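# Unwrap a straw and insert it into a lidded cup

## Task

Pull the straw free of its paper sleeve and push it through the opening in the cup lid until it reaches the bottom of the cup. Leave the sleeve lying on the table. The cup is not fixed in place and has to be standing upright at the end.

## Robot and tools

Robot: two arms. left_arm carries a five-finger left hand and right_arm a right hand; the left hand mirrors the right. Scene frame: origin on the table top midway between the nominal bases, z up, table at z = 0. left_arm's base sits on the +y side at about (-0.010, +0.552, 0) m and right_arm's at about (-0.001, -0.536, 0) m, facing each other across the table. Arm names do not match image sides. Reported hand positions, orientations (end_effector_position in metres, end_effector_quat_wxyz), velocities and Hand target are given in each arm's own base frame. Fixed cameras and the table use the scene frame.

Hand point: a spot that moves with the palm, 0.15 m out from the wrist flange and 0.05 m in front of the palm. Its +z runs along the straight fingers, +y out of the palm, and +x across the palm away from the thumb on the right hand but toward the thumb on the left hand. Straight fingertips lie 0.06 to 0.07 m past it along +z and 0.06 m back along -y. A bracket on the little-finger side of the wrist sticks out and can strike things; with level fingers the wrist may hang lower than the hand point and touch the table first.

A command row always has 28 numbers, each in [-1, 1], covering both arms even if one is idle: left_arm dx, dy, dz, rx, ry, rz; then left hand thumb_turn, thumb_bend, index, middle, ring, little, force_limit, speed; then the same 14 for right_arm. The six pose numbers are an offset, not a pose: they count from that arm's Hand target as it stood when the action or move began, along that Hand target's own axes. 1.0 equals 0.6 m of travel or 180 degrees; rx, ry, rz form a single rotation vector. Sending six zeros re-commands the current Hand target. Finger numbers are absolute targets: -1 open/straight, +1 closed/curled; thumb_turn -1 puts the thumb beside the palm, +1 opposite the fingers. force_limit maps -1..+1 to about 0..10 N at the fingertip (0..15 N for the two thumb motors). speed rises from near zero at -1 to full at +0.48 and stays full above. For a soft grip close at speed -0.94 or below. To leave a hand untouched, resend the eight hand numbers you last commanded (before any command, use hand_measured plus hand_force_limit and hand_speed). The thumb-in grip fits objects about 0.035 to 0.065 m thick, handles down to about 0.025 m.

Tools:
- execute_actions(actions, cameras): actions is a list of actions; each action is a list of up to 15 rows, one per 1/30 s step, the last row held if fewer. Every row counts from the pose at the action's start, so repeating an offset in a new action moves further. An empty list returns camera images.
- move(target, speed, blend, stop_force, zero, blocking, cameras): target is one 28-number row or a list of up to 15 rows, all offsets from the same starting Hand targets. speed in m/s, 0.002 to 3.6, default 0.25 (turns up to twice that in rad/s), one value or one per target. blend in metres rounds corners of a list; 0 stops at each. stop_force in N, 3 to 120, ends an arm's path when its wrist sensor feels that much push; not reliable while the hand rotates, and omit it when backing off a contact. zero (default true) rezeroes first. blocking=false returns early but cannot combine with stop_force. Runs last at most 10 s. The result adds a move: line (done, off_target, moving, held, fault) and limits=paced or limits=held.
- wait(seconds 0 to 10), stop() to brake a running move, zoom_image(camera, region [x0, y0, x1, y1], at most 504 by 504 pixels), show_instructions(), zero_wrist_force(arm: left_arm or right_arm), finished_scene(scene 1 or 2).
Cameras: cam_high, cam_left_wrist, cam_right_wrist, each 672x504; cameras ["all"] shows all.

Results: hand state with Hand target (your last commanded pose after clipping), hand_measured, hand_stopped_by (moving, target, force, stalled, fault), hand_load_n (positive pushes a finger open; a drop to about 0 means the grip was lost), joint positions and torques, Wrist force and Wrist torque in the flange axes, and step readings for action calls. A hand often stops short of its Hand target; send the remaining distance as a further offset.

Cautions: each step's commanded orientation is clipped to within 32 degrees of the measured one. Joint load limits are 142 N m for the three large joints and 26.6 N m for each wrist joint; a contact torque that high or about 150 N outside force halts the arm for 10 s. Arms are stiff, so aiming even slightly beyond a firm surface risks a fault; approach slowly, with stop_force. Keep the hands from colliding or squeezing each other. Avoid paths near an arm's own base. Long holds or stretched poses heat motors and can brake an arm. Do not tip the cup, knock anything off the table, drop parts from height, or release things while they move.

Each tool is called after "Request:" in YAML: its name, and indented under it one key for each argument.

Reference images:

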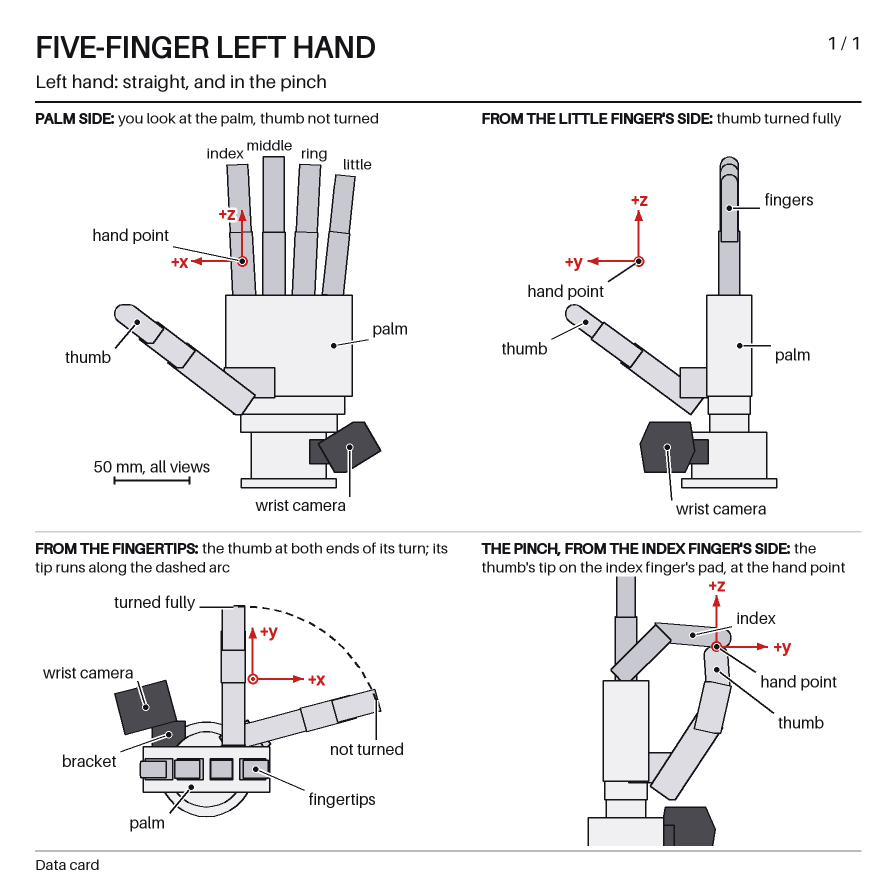

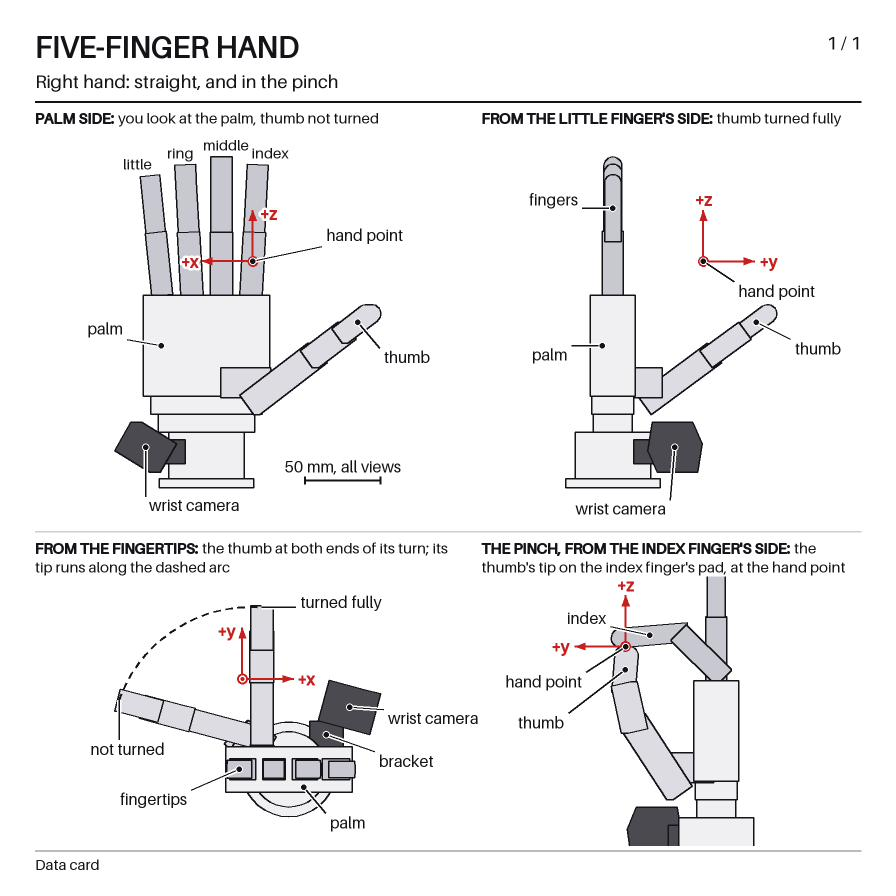

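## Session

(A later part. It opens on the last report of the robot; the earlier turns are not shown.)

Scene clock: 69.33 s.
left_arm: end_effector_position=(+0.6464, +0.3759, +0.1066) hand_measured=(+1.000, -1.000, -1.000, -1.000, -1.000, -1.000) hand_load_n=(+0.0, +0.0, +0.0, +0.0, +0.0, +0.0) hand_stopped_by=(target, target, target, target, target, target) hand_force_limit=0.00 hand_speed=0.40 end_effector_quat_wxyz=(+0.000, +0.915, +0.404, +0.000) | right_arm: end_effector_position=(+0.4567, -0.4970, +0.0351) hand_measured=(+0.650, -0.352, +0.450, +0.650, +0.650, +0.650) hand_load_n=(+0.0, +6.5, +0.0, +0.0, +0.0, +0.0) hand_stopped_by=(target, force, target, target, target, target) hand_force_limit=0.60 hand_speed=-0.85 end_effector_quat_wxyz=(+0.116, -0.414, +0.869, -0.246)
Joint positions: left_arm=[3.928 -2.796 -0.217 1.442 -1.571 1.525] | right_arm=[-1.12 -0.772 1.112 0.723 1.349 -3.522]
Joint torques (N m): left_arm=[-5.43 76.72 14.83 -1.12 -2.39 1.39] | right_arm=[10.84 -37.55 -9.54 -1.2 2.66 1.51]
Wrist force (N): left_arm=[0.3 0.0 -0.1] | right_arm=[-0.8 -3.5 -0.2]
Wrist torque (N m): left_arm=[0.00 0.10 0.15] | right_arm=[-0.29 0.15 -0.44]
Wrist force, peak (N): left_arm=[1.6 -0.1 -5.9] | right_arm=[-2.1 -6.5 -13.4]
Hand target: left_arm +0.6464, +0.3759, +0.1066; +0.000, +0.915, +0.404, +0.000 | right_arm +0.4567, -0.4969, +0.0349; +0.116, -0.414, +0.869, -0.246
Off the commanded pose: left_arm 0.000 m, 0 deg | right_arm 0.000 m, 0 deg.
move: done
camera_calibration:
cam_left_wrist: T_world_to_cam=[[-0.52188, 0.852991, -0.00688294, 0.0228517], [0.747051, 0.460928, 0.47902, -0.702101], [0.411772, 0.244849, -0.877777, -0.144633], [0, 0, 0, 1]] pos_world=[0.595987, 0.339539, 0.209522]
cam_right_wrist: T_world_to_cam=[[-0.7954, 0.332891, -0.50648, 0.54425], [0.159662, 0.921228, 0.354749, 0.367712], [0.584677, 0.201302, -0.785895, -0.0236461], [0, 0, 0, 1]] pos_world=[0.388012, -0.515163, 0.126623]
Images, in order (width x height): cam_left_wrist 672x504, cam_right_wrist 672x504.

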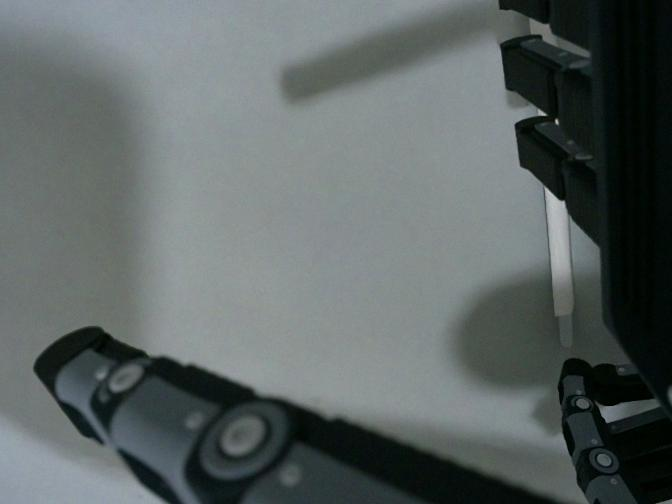

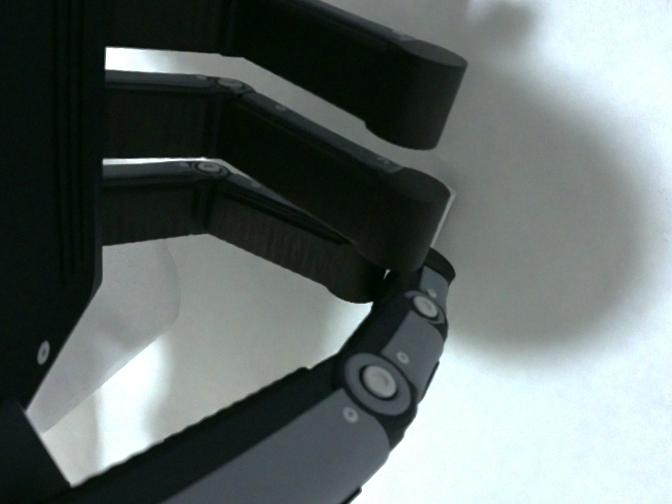

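Request:
move:
  target:
    - [-0.19,-0.06,-0.2,0,0,0,1,-1,-1,-1,-1,-1,0,0.4,0,-0.01,-0.015,0,0,0,0.65,-0.6,0.333,0.6,0.6,0.6,0,0]
    - [-0.19,-0.06,-0.2,0,0,0,1,-1,-1,-1,-1,-1,0,0.4,-0.1795,-0.0125,-0.0217,0,0,0,0.65,-0.6,0.333,0.6,0.6,0.6,0,0]
  speed: 0.2
  cameras: ["cam_left_wrist","cam_right_wrist"]

Scene clock: 72.47 s.
left_arm: end_effector_position=(+0.5430, +0.3158, +0.2266) hand_measured=(+1.000, -1.000, -1.000, -1.000, -1.000, -1.000) hand_load_n=(-0.5, +0.0, +0.0, +0.0, +0.0, +0.0) hand_stopped_by=(target, target, target, target, target, target) hand_force_limit=0.00 hand_speed=0.40 end_effector_quat_wxyz=(+0.000, +0.915, +0.404, +0.000) | right_arm: end_effector_position=(+0.5242, -0.4131, +0.0498) hand_measured=(+0.650, -0.600, +0.332, +0.600, +0.600, +0.600) hand_load_n=(+0.0, +0.0, +0.0, +0.0, +0.0, +0.0) hand_stopped_by=(target, target, target, target, target, target) hand_force_limit=0.00 hand_speed=0.00 end_effector_quat_wxyz=(+0.116, -0.414, +0.869, -0.246)
Joint positions: left_arm=[3.982 -2.274 -0.893 1.596 -1.571 1.579] | right_arm=[-0.946 -0.825 1.161 0.7 1.436 -3.369]
Joint torques (N m): left_arm=[-10.5 63.03 9.22 -0.13 -0.79 -1.38] | right_arm=[7.68 -35.84 -21.52 3.37 -1.33 1.42]
Wrist force (N): left_arm=[0.4 -0.1 0.6] | right_arm=[-0.5 -3.4 -0.2]
Wrist torque (N m): left_arm=[-0.05 0.10 0.09] | right_arm=[-0.28 0.11 -0.40]
Wrist force, peak (N): left_arm=[1.5 0.2 1.8] | right_arm=[-2.5 -3.5 -0.4]
Hand target: left_arm +0.5430, +0.3158, +0.2266; +0.000, +0.915, +0.404, +0.000 | right_arm +0.5243, -0.4130, +0.0497; +0.116, -0.414, +0.869, -0.246
Off the commanded pose: left_arm 0.000 m, 0 deg | right_arm 0.000 m, 0 deg.
move: done
camera_calibration:
cam_left_wrist: T_world_to_cam=[[-0.52188, 0.852991, -0.00688294, 0.0209807], [0.747051, 0.460928, 0.47902, -0.654685], [0.411772, 0.244849, -0.877777, 0.0180809], [0, 0, 0, 1]] pos_world=[0.492587, 0.279439, 0.329622]
cam_right_wrist: T_world_to_cam=[[-0.795507, 0.332898, -0.506308, 0.577465], [0.159625, 0.921185, 0.354879, 0.274537], [0.584541, 0.201489, -0.785947, -0.068356], [0, 0, 0, 1]] pos_world=[0.455511, -0.431363, 0.141223]
Images, in order (width x height): cam_left_wrist 672x504, cam_right_wrist 672x504.

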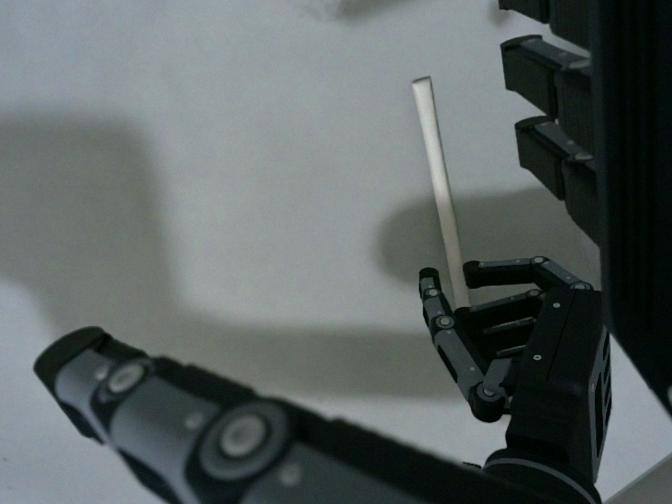

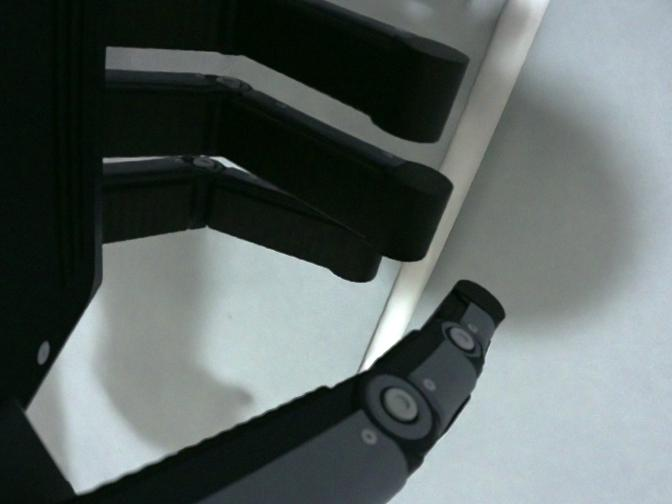

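Request:
move:
  target:
    - [0,0,0,0,0,0,1,-1,-1,-1,-1,-1,0,0.4,0,-0.0070,0.0044,0,0,0,0.85,-0.6,0.333,0.333,0.36,0.36,0,0]
  speed: 0.1

Request:
move:
  target: [0,0,0,0,0,0,1,-1,-1,-1,-1,-1,0,0.4,0,0.0397,0.0636,0,0,0,0.85,-0.6,0.333,0.333,0.36,0.36,0,0]
  speed: 0.025
  stop_force: 3
  cameras: ["cam_left_wrist","cam_right_wrist"]

Request:
zoom_image:
  camera: "cam_left_wrist"
  region: [380, 200, 620, 420]

Scene clock: 73.60 s.
left_arm: end_effector_position=(+0.5430, +0.3158, +0.2266) hand_measured=(+1.000, -1.000, -1.000, -1.000, -1.000, -1.000) hand_load_n=(+0.0, +0.0, +0.0, +0.0, +0.0, +0.0) hand_stopped_by=(target, target, target, target, target, target) hand_force_limit=0.00 hand_speed=0.40 end_effector_quat_wxyz=(+0.000, +0.915, +0.404, +0.000) | right_arm: end_effector_position=(+0.5282, -0.4162, +0.0496) hand_measured=(+0.850, -0.600, +0.332, +0.332, +0.360, +0.360) hand_load_n=(+0.0, +0.0, +0.0, +0.0, +0.0, +0.0) hand_stopped_by=(target, target, target, target, target, target) hand_force_limit=0.00 hand_speed=0.00 end_effector_quat_wxyz=(+0.116, -0.414, +0.869, -0.246)
Joint positions: left_arm=[3.982 -2.274 -0.893 1.596 -1.571 1.579] | right_arm=[-0.943 -0.812 1.139 0.709 1.437 -3.366]
Joint torques (N m): left_arm=[-11.2 62.6 9.87 -0.09 -2.35 -1.38] | right_arm=[8.46 -55.23 -8.03 1.2 2.45 1.41]
Wrist force (N): left_arm=[0.8 0.3 0.7] | right_arm=[-0.7 -3.3 -0.3]
Wrist torque (N m): left_arm=[0.00 0.04 0.10] | right_arm=[-0.26 0.12 -0.50]
Wrist force, peak (N): left_arm=[0.9 0.4 0.9] | right_arm=[-0.8 -3.5 -0.4]
Hand target: left_arm +0.5430, +0.3158, +0.2266; +0.000, +0.915, +0.404, +0.000 | right_arm +0.5282, -0.4162, +0.0496; +0.116, -0.414, +0.869, -0.246
Off the commanded pose: left_arm 0.000 m, 0 deg | right_arm 0.000 m, 0 deg.
move: done

Scene clock: 76.23 s.
left_arm: end_effector_position=(+0.5430, +0.3158, +0.2266) hand_measured=(+1.000, -1.000, -1.000, -1.000, -1.000, -1.000) hand_load_n=(+0.0, +0.0, +0.0, +0.0, +0.0, +0.0) hand_stopped_by=(target, target, target, target, target, target) hand_force_limit=0.00 hand_speed=0.40 end_effector_quat_wxyz=(+0.000, +0.915, +0.404, +0.000) | right_arm: end_effector_position=(+0.5279, -0.4160, +0.0126) hand_measured=(+0.850, -0.600, +0.332, +0.332, +0.360, +0.360) hand_load_n=(+0.0, +0.0, +0.0, -2.5, +0.0, +0.0) hand_stopped_by=(target, target, target, target, target, target) hand_force_limit=0.00 hand_speed=0.00 end_effector_quat_wxyz=(+0.116, -0.414, +0.869, -0.246)
Joint positions: left_arm=[3.982 -2.274 -0.893 1.596 -1.571 1.579] | right_arm=[-0.943 -0.779 1.18 0.635 1.437 -3.367]
Joint torques (N m): left_arm=[-10.76 63.17 9.41 -0.15 -2.34 -1.42] | right_arm=[-6.74 -64.15 -21.29 -0.87 -1.12 -0.68]
Wrist force (N): left_arm=[0.6 0.3 0.6] | right_arm=[-0.4 -5.4 -1.9]
Wrist torque (N m): left_arm=[0.01 0.07 0.09] | right_arm=[-0.35 0.15 -0.54]
Wrist force, peak (N): left_arm=[1.0 0.5 0.8] | right_arm=[-0.8 -13.2 -7.6]
Hand target: left_arm +0.5430, +0.3158, +0.2266; +0.000, +0.915, +0.404, +0.000 | right_arm +0.5279, -0.4160, +0.0126; +0.116, -0.414, +0.869, -0.246 (not the last commanded pose)
Off the commanded pose: left_arm 0.000 m, 0 deg | right_arm 0.008 m, 0 deg.
move: contact (right_arm)
camera_calibration:
cam_left_wrist: T_world_to_cam=[[-0.521817, 0.85303, -0.00684147, 0.0209252], [0.747095, 0.460856, 0.47902, -0.654686], [0.411772, 0.24485, -0.877777, 0.018081], [0, 0, 0, 1]] pos_world=[0.492587, 0.279439, 0.329622]
cam_right_wrist: T_world_to_cam=[[-0.795476, 0.333025, -0.506273, 0.562576], [0.159657, 0.921114, 0.355047, 0.289755], [0.584575, 0.201601, -0.785894, -0.099144], [0, 0, 0, 1]] pos_world=[0.459211, -0.434262, 0.104024]
Images, in order (width x height): cam_left_wrist 672x504, cam_right_wrist 672x504.

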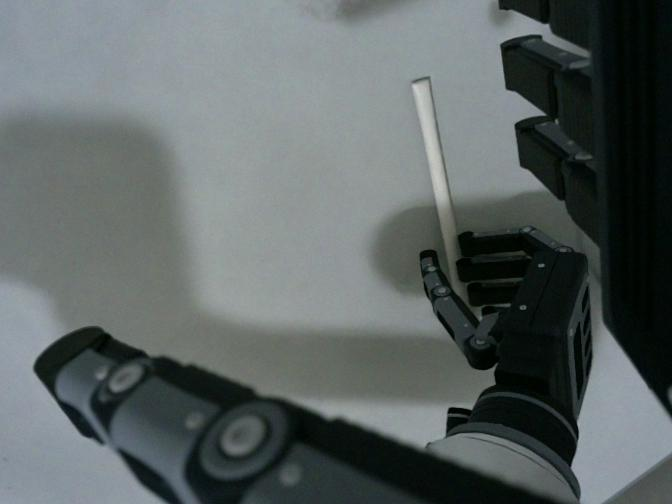

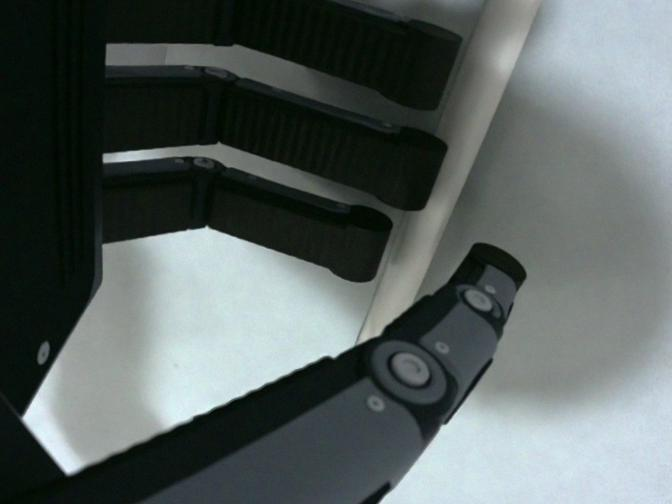

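Scaled by 2.100 from the camera's 672x504 image, which has a finer 960x720 frame.

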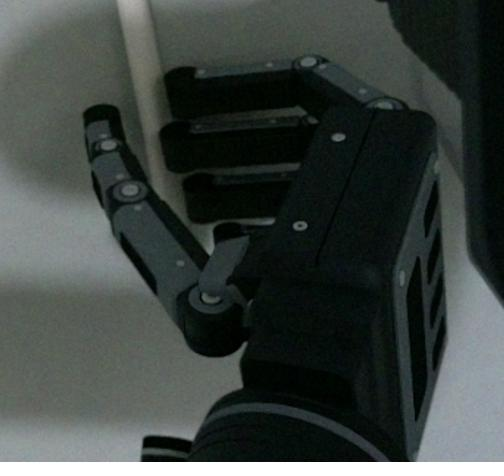

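Request:
move:
  target: [0,0,0,0,0,0,1,-1,-1,-1,-1,-1,0,0.4,0,0,0,0,0,0,0.85,-0.55,0.333,0.42,0.45,0.45,0,0]
  speed: 0.1

Request:
move:
  target: [0,0,0,0,0,0,1,-1,-1,-1,-1,-1,0,0.4,0,0.0079,0.0127,0,0,0,0.85,-0.55,0.333,0.42,0.45,0.45,0,0]
  speed: 0.015
  stop_force: 3

Request:
move:
  target: [0,0,0,0,0,0,1,-1,-1,-1,-1,-1,0,0.4,0,0,0,0,0,0,0.85,0.2,0.333,0.42,0.45,0.45,0.5,-0.8]
  cameras: ["cam_left_wrist","cam_right_wrist"]

Request:
zoom_image:
  camera: "cam_left_wrist"
  region: [380, 200, 620, 420]

Scene clock: 77.00 s.
left_arm: end_effector_position=(+0.5430, +0.3158, +0.2266) hand_measured=(+1.000, -1.000, -1.000, -1.000, -1.000, -1.000) hand_load_n=(+0.0, +0.0, +0.0, +0.0, +0.0, +0.0) hand_stopped_by=(target, target, target, target, target, target) hand_force_limit=0.00 hand_speed=0.40 end_effector_quat_wxyz=(+0.000, +0.915, +0.404, +0.000) | right_arm: end_effector_position=(+0.5279, -0.4160, +0.0126) hand_measured=(+0.850, -0.550, +0.332, +0.420, +0.450, +0.450) hand_load_n=(+0.0, +0.0, +0.0, +0.0, +0.0, +0.0) hand_stopped_by=(target, target, target, target, target, target) hand_force_limit=0.00 hand_speed=0.00 end_effector_quat_wxyz=(+0.116, -0.414, +0.869, -0.246)
Joint positions: left_arm=[3.982 -2.274 -0.893 1.596 -1.571 1.579] | right_arm=[-0.943 -0.779 1.18 0.635 1.437 -3.367]
Joint torques (N m): left_arm=[-10.79 62.4 9.45 -0.18 -2.35 -1.45] | right_arm=[-2.78 -64.24 -21.52 -0.64 -0.51 -0.32]
Wrist force (N): left_arm=[0.6 0.6 0.6] | right_arm=[-0.5 -3.2 -0.2]
Wrist torque (N m): left_arm=[0.06 0.08 0.08] | right_arm=[-0.25 0.09 -0.49]
Wrist force, peak (N): left_arm=[0.8 0.0 1.2] | right_arm=[-0.3 -5.5 -2.2]
Hand target: left_arm +0.5430, +0.3158, +0.2266; +0.000, +0.915, +0.404, +0.000 | right_arm +0.5279, -0.4160, +0.0126; +0.116, -0.414, +0.869, -0.246
Off the commanded pose: left_arm 0.000 m, 0 deg | right_arm 0.000 m, 0 deg.
move: done

Scene clock: 78.37 s.
left_arm: end_effector_position=(+0.5430, +0.3158, +0.2266) hand_measured=(+1.000, -1.000, -1.000, -1.000, -1.000, -1.000) hand_load_n=(+0.0, +0.0, +0.0, +0.0, +0.0, +0.0) hand_stopped_by=(target, target, target, target, target, target) hand_force_limit=0.00 hand_speed=0.40 end_effector_quat_wxyz=(+0.000, +0.915, +0.404, +0.000) | right_arm: end_effector_position=(+0.5279, -0.4160, +0.0083) hand_measured=(+0.850, -0.550, +0.332, +0.420, +0.450, +0.450) hand_load_n=(-0.5, +0.0, +0.0, -3.0, +0.0, +0.0) hand_stopped_by=(target, target, target, target, target, target) hand_force_limit=0.00 hand_speed=0.00 end_effector_quat_wxyz=(+0.116, -0.414, +0.869, -0.246)
Joint positions: left_arm=[3.982 -2.274 -0.893 1.596 -1.571 1.579] | right_arm=[-0.943 -0.775 1.184 0.626 1.437 -3.367]
Joint torques (N m): left_arm=[-10.66 62.45 9.13 -0.17 -2.48 -1.31] | right_arm=[-3.47 -63.72 -21.74 2.48 -0.47 -0.9]
Wrist force (N): left_arm=[0.6 0.2 0.7] | right_arm=[-0.8 -5.1 -2.3]
Wrist torque (N m): left_arm=[-0.02 0.07 0.09] | right_arm=[-0.33 0.16 -0.54]
Wrist force, peak (N): left_arm=[0.8 0.9 0.6] | right_arm=[-0.8 -8.4 -5.8]
Hand target: left_arm +0.5430, +0.3158, +0.2266; +0.000, +0.915, +0.404, +0.000 | right_arm +0.5279, -0.4160, +0.0083; +0.116, -0.414, +0.869, -0.246 (not the last commanded pose)
Off the commanded pose: left_arm 0.000 m, 0 deg | right_arm 0.005 m, 0 deg.
move: contact (right_arm)

Scene clock: 79.33 s.
left_arm: end_effector_position=(+0.5430, +0.3158, +0.2266) hand_measured=(+1.000, -1.000, -1.000, -1.000, -1.000, -1.000) hand_load_n=(+0.0, +0.0, +0.0, +0.0, +0.0, +0.0) hand_stopped_by=(target, target, target, target, target, target) hand_force_limit=0.00 hand_speed=0.40 end_effector_quat_wxyz=(+0.000, +0.915, +0.404, +0.000) | right_arm: end_effector_position=(+0.5279, -0.4160, +0.0083) hand_measured=(+0.850, -0.358, +0.332, +0.420, +0.450, +0.450) hand_load_n=(+3.0, +11.0, +0.5, -2.0, +0.0, +0.0) hand_stopped_by=(target, force, target, target, target, target) hand_force_limit=0.50 hand_speed=-0.80 end_effector_quat_wxyz=(+0.116, -0.414, +0.869, -0.246)
Joint positions: left_arm=[3.982 -2.274 -0.893 1.596 -1.571 1.579] | right_arm=[-0.943 -0.775 1.184 0.626 1.437 -3.367]
Joint torques (N m): left_arm=[-10.53 63.08 9.71 -0.13 -2.31 -1.47] | right_arm=[-2.83 -60.72 -21.23 1.66 -0.5 -0.75]
Wrist force (N): left_arm=[0.6 0.4 0.7] | right_arm=[-0.5 -6.1 -5.0]
Wrist torque (N m): left_arm=[0.03 0.08 0.09] | right_arm=[-0.42 0.13 -0.61]
Wrist force, peak (N): left_arm=[0.6 0.4 1.0] | right_arm=[-0.7 -6.1 -5.3]
Hand target: left_arm +0.5430, +0.3158, +0.2266; +0.000, +0.915, +0.404, +0.000 | right_arm +0.5279, -0.4160, +0.0083; +0.116, -0.414, +0.869, -0.246
Off the commanded pose: left_arm 0.000 m, 0 deg | right_arm 0.000 m, 0 deg.
move: done
camera_calibration:
cam_left_wrist: T_world_to_cam=[[-0.521817, 0.85303, -0.00684147, 0.0209252], [0.747095, 0.460856, 0.47902, -0.654686], [0.411772, 0.24485, -0.877777, 0.018081], [0, 0, 0, 1]] pos_world=[0.492587, 0.279439, 0.329622]
cam_right_wrist: T_world_to_cam=[[-0.795423, 0.332971, -0.506392, 0.560414], [0.159635, 0.921157, 0.354945, 0.291286], [0.584653, 0.201493, -0.785863, -0.102531], [0, 0, 0, 1]] pos_world=[0.459212, -0.434262, 0.0998233]
Images, in order (width x height): cam_left_wrist 672x504, cam_right_wrist 672x504.

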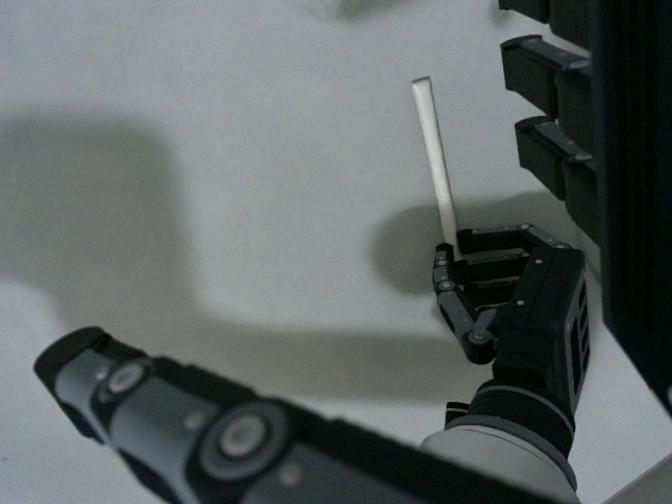

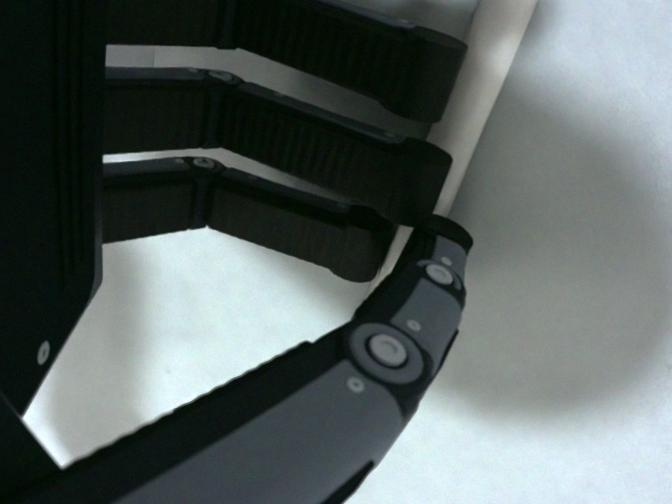

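Scaled by 2.100 from the camera's 672x504 image, which has a finer 960x720 frame.

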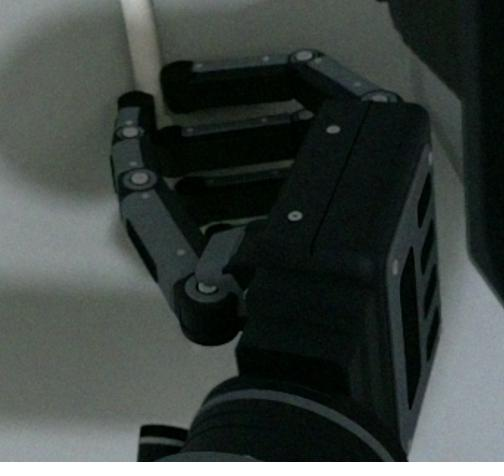

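Request:
move:
  target: [0,0,0,0,0,0,1,-1,-1,-1,-1,-1,0,0.4,0,-0.044,-0.0707,0,0,0,0.85,0.2,0.333,0.42,0.45,0.45,0.5,-0.8]
  speed: 0.06
  cameras: ["cam_left_wrist","cam_right_wrist"]

Scene clock: 80.73 s.
left_arm: end_effector_position=(+0.5430, +0.3158, +0.2266) hand_measured=(+1.000, -1.000, -1.000, -1.000, -1.000, -1.000) hand_load_n=(+0.0, +0.0, +0.0, +0.0, +0.0, +0.0) hand_stopped_by=(target, target, target, target, target, target) hand_force_limit=0.00 hand_speed=0.40 end_effector_quat_wxyz=(+0.000, +0.915, +0.404, +0.000) | right_arm: end_effector_position=(+0.5282, -0.4162, +0.0584) hand_measured=(+0.850, -0.358, +0.332, +0.420, +0.450, +0.450) hand_load_n=(+3.5, +3.5, +0.0, +0.5, +0.0, +0.0) hand_stopped_by=(target, force, target, target, target, target) hand_force_limit=0.50 hand_speed=-0.80 end_effector_quat_wxyz=(+0.116, -0.414, +0.869, -0.246)
Joint positions: left_arm=[3.982 -2.274 -0.893 1.596 -1.571 1.579] | right_arm=[-0.943 -0.82 1.128 0.727 1.437 -3.366]
Joint torques (N m): left_arm=[-10.71 62.85 8.86 -0.24 -2.36 -1.39] | right_arm=[11.34 -38.12 -9.86 -1.06 2.68 1.6]
Wrist force (N): left_arm=[0.6 0.0 0.4] | right_arm=[-0.7 -3.4 -0.2]
Wrist torque (N m): left_arm=[-0.02 0.08 0.09] | right_arm=[-0.28 0.13 -0.50]
Wrist force, peak (N): left_arm=[1.1 0.5 0.6] | right_arm=[-0.6 -6.1 -5.3]
Hand target: left_arm +0.5430, +0.3158, +0.2266; +0.000, +0.915, +0.404, +0.000 | right_arm +0.5282, -0.4162, +0.0582; +0.116, -0.414, +0.869, -0.246
Off the commanded pose: left_arm 0.000 m, 0 deg | right_arm 0.000 m, 0 deg.
move: done
camera_calibration:
cam_left_wrist: T_world_to_cam=[[-0.521817, 0.85303, -0.00684147, 0.0209252], [0.747095, 0.460856, 0.47902, -0.654686], [0.411772, 0.24485, -0.877777, 0.018081], [0, 0, 0, 1]] pos_world=[0.492587, 0.279439, 0.329622]
cam_right_wrist: T_world_to_cam=[[-0.795371, 0.332804, -0.506583, 0.586021], [0.159563, 0.921262, 0.354705, 0.273755], [0.584743, 0.20129, -0.785848, -0.0634271], [0, 0, 0, 1]] pos_world=[0.459512, -0.434463, 0.149922]
Images, in order (width x height): cam_left_wrist 672x504, cam_right_wrist 672x504.

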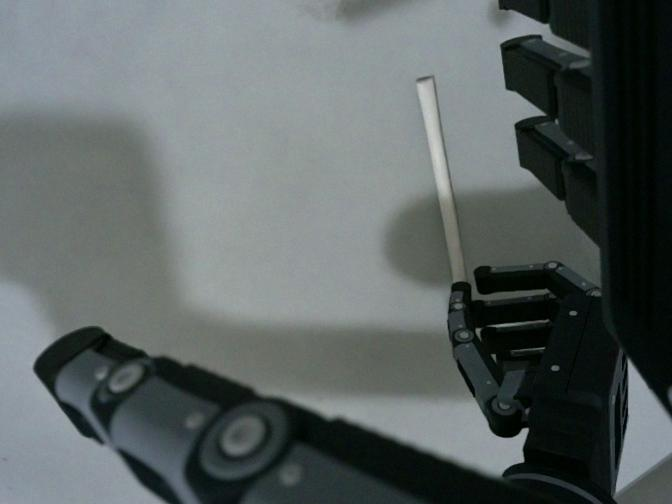

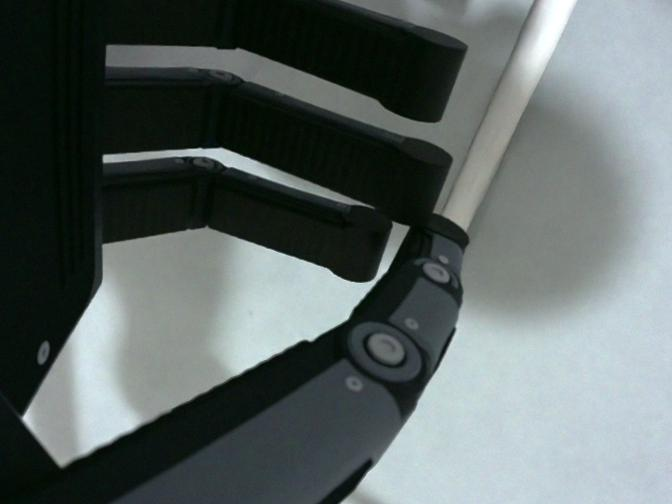

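Request:
move:
  target:
    - [0,0,0,0,0,0,1,-1,-1,-1,-1,-1,0,0.4,0,0,0,0,0,0,0.65,-0.1,-0.05,-1,-1,-1,0,0.2]
    - [0,0,0,0,0,0,1,-1,-1,-1,-1,-1,0,0.4,0.179,0.038,0.0015,0.211,0.0047,0.0075,0.65,-0.1,-0.05,-1,-1,-1,0,0.2]
  speed: 0.2
  cameras: ["cam_left_wrist","cam_right_wrist"]

Scene clock: 85.57 s.
left_arm: end_effector_position=(+0.5430, +0.3158, +0.2266) hand_measured=(+1.000, -1.000, -1.000, -1.000, -1.000, -1.000) hand_load_n=(+0.0, +0.0, +0.0, +0.0, +0.0, +0.0) hand_stopped_by=(target, target, target, target, target, target) hand_force_limit=0.00 hand_speed=0.40 end_effector_quat_wxyz=(+0.000, +0.915, +0.404, +0.000) | right_arm: end_effector_position=(+0.4457, -0.4877, +0.0459) hand_measured=(+0.650, -0.100, -0.050, -1.000, -1.000, -1.000) hand_load_n=(+0.0, +0.0, +0.0, +0.0, +0.0, +0.0) hand_stopped_by=(target, target, target, target, target, target) hand_force_limit=0.00 hand_speed=0.20 end_effector_quat_wxyz=(+0.241, -0.342, +0.747, -0.517) end_effector_velocity=(+0.000, +0.001, -0.001) end_effector_angular_velocity=(+0.000, -0.001, +0.001)
Joint positions: left_arm=[3.982 -2.274 -0.893 1.596 -1.571 1.579] | right_arm=[-1.253 -1.118 1.855 -0.325 1.062 -3.345]
Joint velocities: left_arm=[within noise] | right_arm=[0.001 0.002 0.002 -0.005 0 0.001]
Joint torques (N m): left_arm=[-10.62 62.1 9.4 -0.2 -2.41 -1.32] | right_arm=[0.94 -21.06 -6.45 -2.41 -0.55 -0.81]
Wrist force (N): left_arm=[0.6 0.6 0.4] | right_arm=[-0.5 -4.7 1.9]
Wrist torque (N m): left_arm=[0.07 0.08 0.07] | right_arm=[-0.44 -0.15 -0.64]
Wrist force, peak (N): left_arm=[0.8 0.5 0.9] | right_arm=[-0.5 -5.0 1.9]
Hand target: left_arm +0.5430, +0.3158, +0.2266; +0.000, +0.915, +0.404, +0.000 | right_arm +0.4457, -0.4876, +0.0458; +0.241, -0.342, +0.747, -0.517
Off the commanded pose: left_arm 0.000 m, 0 deg | right_arm 0.000 m, 0 deg.
move: done
camera_calibration:
cam_left_wrist: T_world_to_cam=[[-0.521817, 0.85303, -0.00684147, 0.0209252], [0.747095, 0.460856, 0.47902, -0.654686], [0.411772, 0.24485, -0.877777, 0.018081], [0, 0, 0, 1]] pos_world=[0.492587, 0.279439, 0.329622]
cam_right_wrist: T_world_to_cam=[[-0.412041, 0.041902, -0.910201, 0.243598], [0.0898471, 0.995942, 0.00517612, 0.440624], [0.906725, -0.0796462, -0.414134, -0.30827], [0, 0, 0, 1]] pos_world=[0.340299, -0.473596, 0.0917773]
Images, in order (width x height): cam_left_wrist 672x504, cam_right_wrist 672x504.

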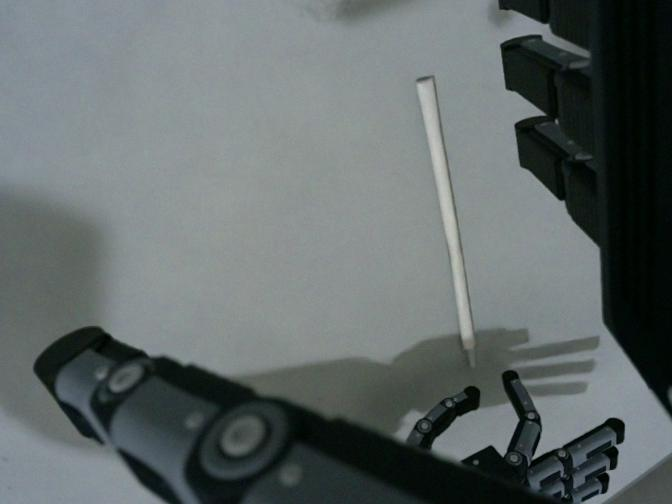

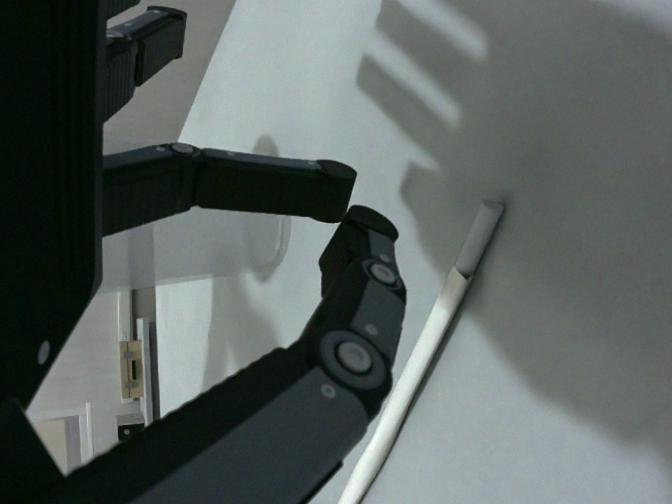

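Request:
move:
  target:
    - [0.163,0.029,0.2277,0,0,0,1,-1,-1,-1,-1,-1,0,0.4,0,0,0,0,0,0,0.65,-0.1,-0.05,-1,-1,-1,0,0.2]
  speed: 0.2

Request:
move:
  target: [0,0,0.055,0,0,0,1,-1,-1,-1,-1,-1,0,0.4,0,0.061,0.0222,0,0,0,0.65,-0.1,-0.05,-1,-1,-1,0,0.2]
  speed: 0.025
  stop_force: 4
  cameras: ["cam_left_wrist","cam_right_wrist"]

Request:
zoom_image:
  camera: "cam_left_wrist"
  region: [470, 300, 670, 504]

Scene clock: 87.47 s.
left_arm: end_effector_position=(+0.6217, +0.3764, +0.0901) hand_measured=(+1.000, -1.000, -1.000, -1.000, -1.000, -1.000) hand_load_n=(+0.0, +0.0, +0.0, +0.0, +0.0, +0.0) hand_stopped_by=(target, target, target, target, target, target) hand_force_limit=0.00 hand_speed=0.40 end_effector_quat_wxyz=(+0.000, +0.915, +0.404, +0.000) | right_arm: end_effector_position=(+0.4458, -0.4876, +0.0458) hand_measured=(+0.650, -0.100, -0.050, -1.000, -1.000, -1.000) hand_load_n=(+0.0, +0.0, +0.0, +0.0, +0.0, +0.0) hand_stopped_by=(target, target, target, target, target, target) hand_force_limit=0.00 hand_speed=0.20 end_effector_quat_wxyz=(+0.241, -0.342, +0.747, -0.517)
Joint positions: left_arm=[3.954 -2.66 -0.53 1.619 -1.571 1.552] | right_arm=[-1.253 -1.117 1.855 -0.325 1.062 -3.345]
Joint torques (N m): left_arm=[6.92 49.53 24.59 -0.41 -2.69 1.55] | right_arm=[-6.08 -22.97 -8.57 -1.47 -2.2 1.27]
Wrist force (N): left_arm=[0.5 -0.1 0.4] | right_arm=[-0.4 -4.9 1.8]
Wrist torque (N m): left_arm=[-0.04 0.08 0.18] | right_arm=[-0.47 -0.15 -0.64]
Wrist force, peak (N): left_arm=[1.5 0.3 1.9] | right_arm=[-0.6 -4.9 2.1]
Hand target: left_arm +0.6217, +0.3765, +0.0900; +0.000, +0.915, +0.404, +0.000 | right_arm +0.4457, -0.4876, +0.0458; +0.241, -0.342, +0.747, -0.517
Off the commanded pose: left_arm 0.000 m, 0 deg | right_arm 0.000 m, 0 deg.
move: done

Scene clock: 90.00 s.
left_arm: end_effector_position=(+0.6217, +0.3765, +0.0764) hand_measured=(+1.000, -1.000, -1.000, -1.000, -1.000, -1.000) hand_load_n=(+0.0, +0.0, +0.0, -1.5, +0.0, +0.0) hand_stopped_by=(target, target, target, target, target, target) hand_force_limit=0.00 hand_speed=0.40 end_effector_quat_wxyz=(+0.000, +0.915, +0.404, +0.000) | right_arm: end_effector_position=(+0.4457, -0.4872, +0.0126) hand_measured=(+0.650, -0.100, -0.050, -1.000, -1.000, -1.000) hand_load_n=(+0.0, +0.0, +0.0, +0.0, +0.0, +0.0) hand_stopped_by=(target, target, target, target, target, target) hand_force_limit=0.00 hand_speed=0.20 end_effector_quat_wxyz=(+0.241, -0.342, +0.747, -0.517)
Joint positions: left_arm=[3.955 -2.664 -0.556 1.65 -1.571 1.552] | right_arm=[-1.253 -1.061 1.877 -0.403 1.062 -3.345]
Joint torques (N m): left_arm=[7.89 69.56 22.77 -2.78 -2.55 1.01] | right_arm=[1.3 -51.06 -18.14 -1.91 2.28 -1.74]
Wrist force (N): left_arm=[0.7 1.7 -5.8] | right_arm=[1.0 -6.7 1.0]
Wrist torque (N m): left_arm=[0.34 -0.07 0.14] | right_arm=[-0.40 -0.27 -0.59]
Wrist force, peak (N): left_arm=[0.7 4.2 -24.1] | right_arm=[-1.7 -26.8 -9.5]
Hand target: left_arm +0.6217, +0.3765, +0.0764; +0.000, +0.915, +0.404, +0.000 (not the last commanded pose) | right_arm +0.4456, -0.4873, +0.0126; +0.241, -0.342, +0.747, -0.517 (not the last commanded pose)
Off the commanded pose: left_arm 0.019 m, 0 deg | right_arm 0.006 m, 0 deg.
move: contact (left_arm, right_arm)
camera_calibration:
cam_left_wrist: T_world_to_cam=[[-0.521839, 0.853017, -0.00679637, 0.00928054], [0.747125, 0.460875, 0.478955, -0.669474], [0.411689, 0.24486, -0.877813, -0.160955], [0, 0, 0, 1]] pos_world=[0.571287, 0.340039, 0.179422]
cam_right_wrist: T_world_to_cam=[[-0.41201, 0.0419081, -0.910215, 0.213318], [0.0896622, 0.995958, 0.00527011, 0.440571], [0.906757, -0.0794406, -0.414103, -0.32182], [0, 0, 0, 1]] pos_world=[0.340199, -0.473296, 0.0585773]
Images, in order (width x height): cam_left_wrist 672x504, cam_right_wrist 672x504.

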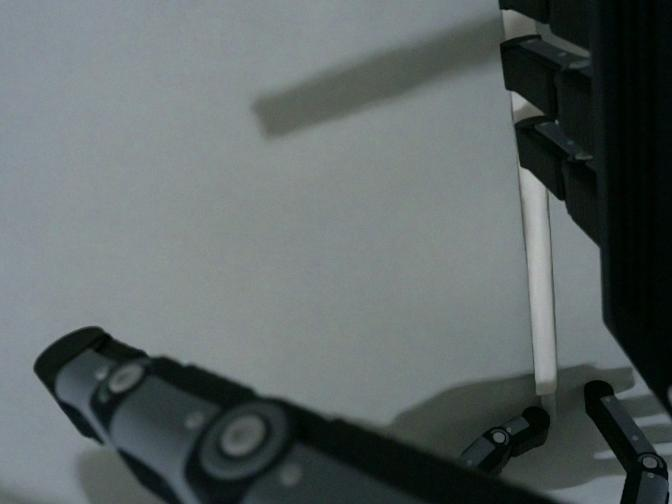

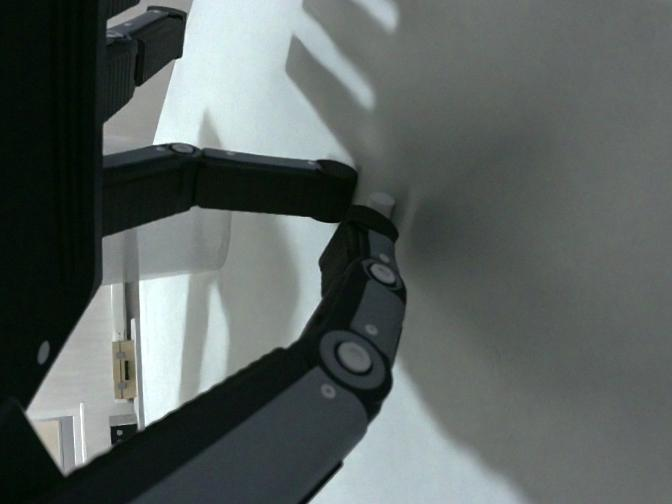

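Scaled by 2.471 from the camera's 672x504 image, which has a finer 960x720 frame.

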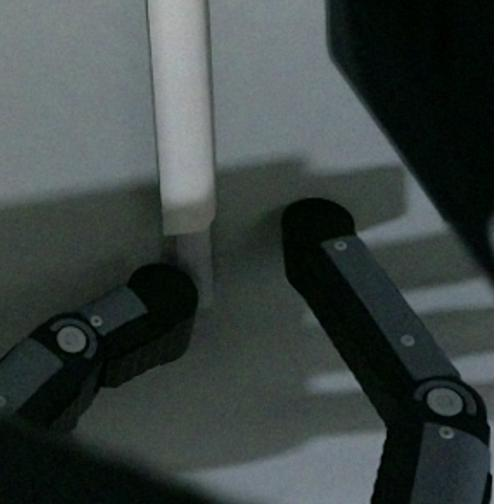

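Request:
move:
  target:
    - [0,0,0,0,0,0,1,-1,-1,-1,-1,-1,0,0.4,0.005,-0.006,-0.0088,0,0,0,0.4,-0.1,-0.05,-1,-1,-1,0,0.2]
  speed: 0.05

Request:
move:
  target: [0,0,0,0,0,0,1,-1,-1,-1,-1,-1,0,0.4,0,0.019,0.007,0,0,0,0.4,-0.1,-0.05,-1,-1,-1,0,0.2]
  speed: 0.015
  stop_force: 3
  cameras: ["cam_left_wrist","cam_right_wrist"]

Request:
zoom_image:
  camera: "cam_left_wrist"
  region: [470, 300, 670, 504]

Scene clock: 91.00 s.
left_arm: end_effector_position=(+0.6217, +0.3765, +0.0764) hand_measured=(+1.000, -1.000, -1.000, -1.000, -1.000, -1.000) hand_load_n=(+0.0, +0.0, +0.0, -1.0, +0.0, +0.0) hand_stopped_by=(target, target, target, target, target, target) hand_force_limit=0.00 hand_speed=0.40 end_effector_quat_wxyz=(+0.000, +0.915, +0.404, +0.000) | right_arm: end_effector_position=(+0.4408, -0.4872, +0.0180) hand_measured=(+0.400, -0.100, -0.050, -1.000, -1.000, -1.000) hand_load_n=(+0.0, +0.0, +0.0, +0.0, +0.0, +0.0) hand_stopped_by=(target, target, target, target, target, target) hand_force_limit=0.00 hand_speed=0.20 end_effector_quat_wxyz=(+0.241, -0.342, +0.747, -0.517)
Joint positions: left_arm=[3.955 -2.664 -0.556 1.65 -1.571 1.552] | right_arm=[-1.264 -1.075 1.882 -0.392 1.052 -3.35]
Joint torques (N m): left_arm=[6.87 70.02 23.42 -2.19 -2.54 0.79] | right_arm=[5.36 -24.27 -14.08 -1.31 0.25 -0.26]
Wrist force (N): left_arm=[0.6 1.6 -6.0] | right_arm=[0.6 -4.2 1.9]
Wrist torque (N m): left_arm=[0.34 -0.07 0.14] | right_arm=[-0.36 -0.30 -0.51]
Wrist force, peak (N): left_arm=[0.7 1.5 -6.3] | right_arm=[1.2 -6.7 0.8]
Hand target: left_arm +0.6217, +0.3765, +0.0764; +0.000, +0.915, +0.404, +0.000 | right_arm +0.4409, -0.4872, +0.0178; +0.241, -0.342, +0.747, -0.517
Off the commanded pose: left_arm 0.000 m, 0 deg | right_arm 0.000 m, 0 deg.
move: done

Scene clock: 92.47 s.
left_arm: end_effector_position=(+0.6217, +0.3765, +0.0764) hand_measured=(+1.000, -1.000, -1.000, -1.000, -1.000, -1.000) hand_load_n=(+0.0, +0.0, +0.0, -1.5, +0.0, +0.0) hand_stopped_by=(target, target, target, target, target, target) hand_force_limit=0.00 hand_speed=0.40 end_effector_quat_wxyz=(+0.000, +0.915, +0.404, +0.000) | right_arm: end_effector_position=(+0.4409, -0.4871, +0.0126) hand_measured=(+0.400, -0.100, -0.050, -1.000, -1.000, -1.000) hand_load_n=(+0.0, +0.0, +0.0, -0.5, +0.0, +0.0) hand_stopped_by=(target, target, target, target, target, target) hand_force_limit=0.00 hand_speed=0.20 end_effector_quat_wxyz=(+0.241, -0.342, +0.747, -0.517)
Joint positions: left_arm=[3.955 -2.664 -0.556 1.65 -1.571 1.552] | right_arm=[-1.263 -1.065 1.885 -0.405 1.052 -3.35]
Joint torques (N m): left_arm=[7.87 70.12 22.52 -1.54 -2.36 0.31] | right_arm=[5.13 -50.6 -18.65 -1.92 2.35 -0.21]
Wrist force (N): left_arm=[0.6 1.7 -6.0] | right_arm=[0.5 -5.8 1.2]
Wrist torque (N m): left_arm=[0.36 -0.06 0.12] | right_arm=[-0.38 -0.27 -0.54]
Wrist force, peak (N): left_arm=[0.9 1.6 -6.3] | right_arm=[-0.2 -16.5 -4.3]
Hand target: left_arm +0.6217, +0.3765, +0.0764; +0.000, +0.915, +0.404, +0.000 | right_arm +0.4409, -0.4872, +0.0126; +0.241, -0.342, +0.747, -0.517 (not the last commanded pose)
Off the commanded pose: left_arm 0.000 m, 0 deg | right_arm 0.007 m, 0 deg.
move: contact (right_arm)
camera_calibration:
cam_left_wrist: T_world_to_cam=[[-0.521839, 0.853017, -0.00679637, 0.00928054], [0.747125, 0.460875, 0.478955, -0.669474], [0.411689, 0.24486, -0.877813, -0.160955], [0, 0, 0, 1]] pos_world=[0.571287, 0.340039, 0.179422]
cam_right_wrist: T_world_to_cam=[[-0.412041, 0.0419519, -0.910199, 0.211367], [0.0897774, 0.995948, 0.00526251, 0.440859], [0.906732, -0.0795469, -0.414137, -0.317499], [0, 0, 0, 1]] pos_world=[0.335399, -0.473196, 0.0585774]
Images, in order (width x height): cam_left_wrist 672x504, cam_right_wrist 672x504.

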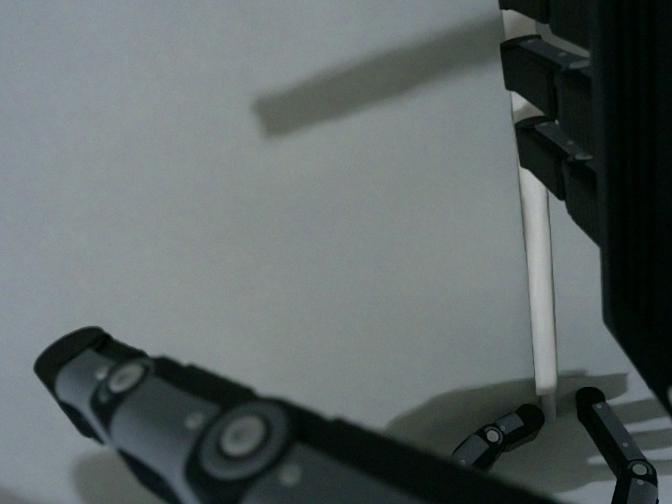

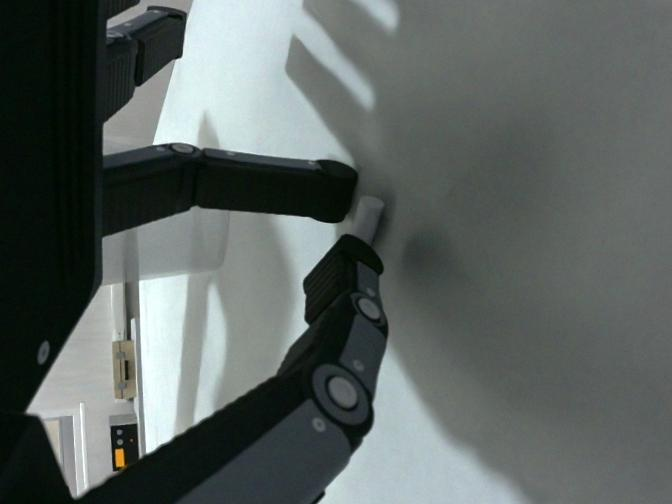

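Scaled by 2.471 from the camera's 672x504 image, which has a finer 960x720 frame.

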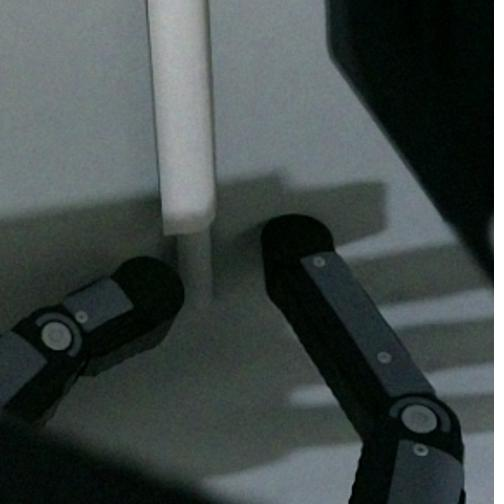

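Request:
move:
  target: [0,0,0,0,0,0,1,-1,-1,-1,-1,-1,0,0.4,0,0.001,0.0003,0,0,0,0.4,-0.1,0.4,-1,-1,-1,0.5,-0.85]
  speed: 0.02
  cameras: ["cam_left_wrist","cam_right_wrist"]

Request:
zoom_image:
  camera: "cam_left_wrist"
  region: [470, 300, 670, 504]

Scene clock: 93.37 s.
left_arm: end_effector_position=(+0.6217, +0.3765, +0.0764) hand_measured=(+1.000, -1.000, -1.000, -1.000, -1.000, -1.000) hand_load_n=(+0.0, +0.0, +0.0, -1.5, +0.0, +0.0) hand_stopped_by=(target, target, target, target, target, target) hand_force_limit=0.00 hand_speed=0.40 end_effector_quat_wxyz=(+0.000, +0.915, +0.404, +0.000) | right_arm: end_effector_position=(+0.4409, -0.4872, +0.0121) hand_measured=(+0.400, -0.100, +0.072, -1.000, -1.000, -1.000) hand_load_n=(+0.0, +0.0, +7.0, +0.0, -0.5, +0.0) hand_stopped_by=(target, target, force, target, target, target) hand_force_limit=0.50 hand_speed=-0.85 end_effector_quat_wxyz=(+0.241, -0.342, +0.747, -0.517)
Joint positions: left_arm=[3.955 -2.664 -0.556 1.65 -1.571 1.552] | right_arm=[-1.263 -1.064 1.886 -0.406 1.052 -3.35]
Joint torques (N m): left_arm=[7.51 70.27 22.34 -1.06 -2.54 0.12] | right_arm=[-4.67 -8.39 3.72 2.42 0.79 -1.5]
Wrist force (N): left_arm=[0.6 1.4 -5.8] | right_arm=[0.8 -29.6 -0.7]
Wrist torque (N m): left_arm=[0.31 -0.05 0.14] | right_arm=[-0.54 -0.29 -0.64]
Wrist force, peak (N): left_arm=[0.8 1.7 -6.2] | right_arm=[0.8 -29.6 -0.7]
Hand target: left_arm +0.6217, +0.3765, +0.0764; +0.000, +0.915, +0.404, +0.000 | right_arm +0.4408, -0.4871, +0.0120; +0.241, -0.342, +0.747, -0.517
Off the commanded pose: left_arm 0.000 m, 0 deg | right_arm 0.000 m, 0 deg.
move: done
camera_calibration:
cam_left_wrist: T_world_to_cam=[[-0.521839, 0.853017, -0.00679637, 0.00928054], [0.747125, 0.460875, 0.478955, -0.669474], [0.411689, 0.24486, -0.877813, -0.160955], [0, 0, 0, 1]] pos_world=[0.571287, 0.340039, 0.179422]
cam_right_wrist: T_world_to_cam=[[-0.411932, 0.0417602, -0.910257, 0.210697], [0.0897839, 0.995948, 0.00506021, 0.440873], [0.90678, -0.0796419, -0.414013, -0.317817], [0, 0, 0, 1]] pos_world=[0.3354, -0.473197, 0.0579769]
Images, in order (width x height): cam_left_wrist 672x504, cam_right_wrist 672x504.

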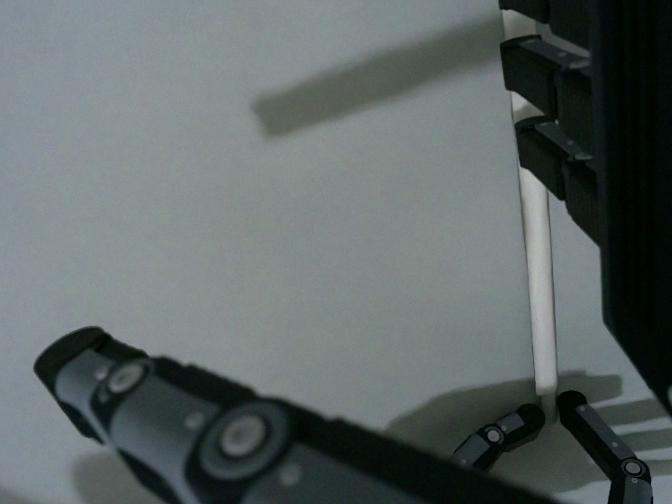

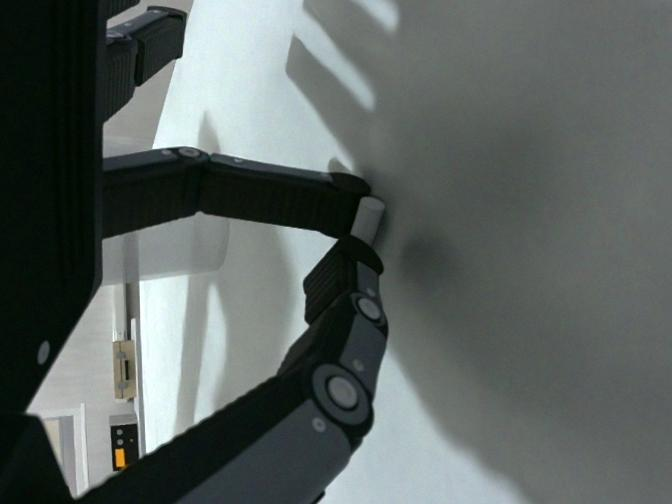

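Scaled by 2.471 from the camera's 672x504 image, which has a finer 960x720 frame.

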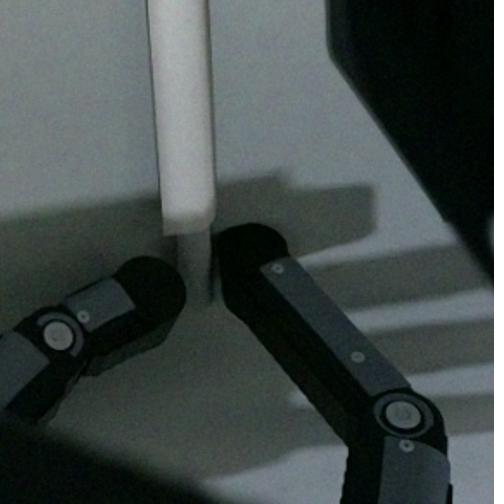

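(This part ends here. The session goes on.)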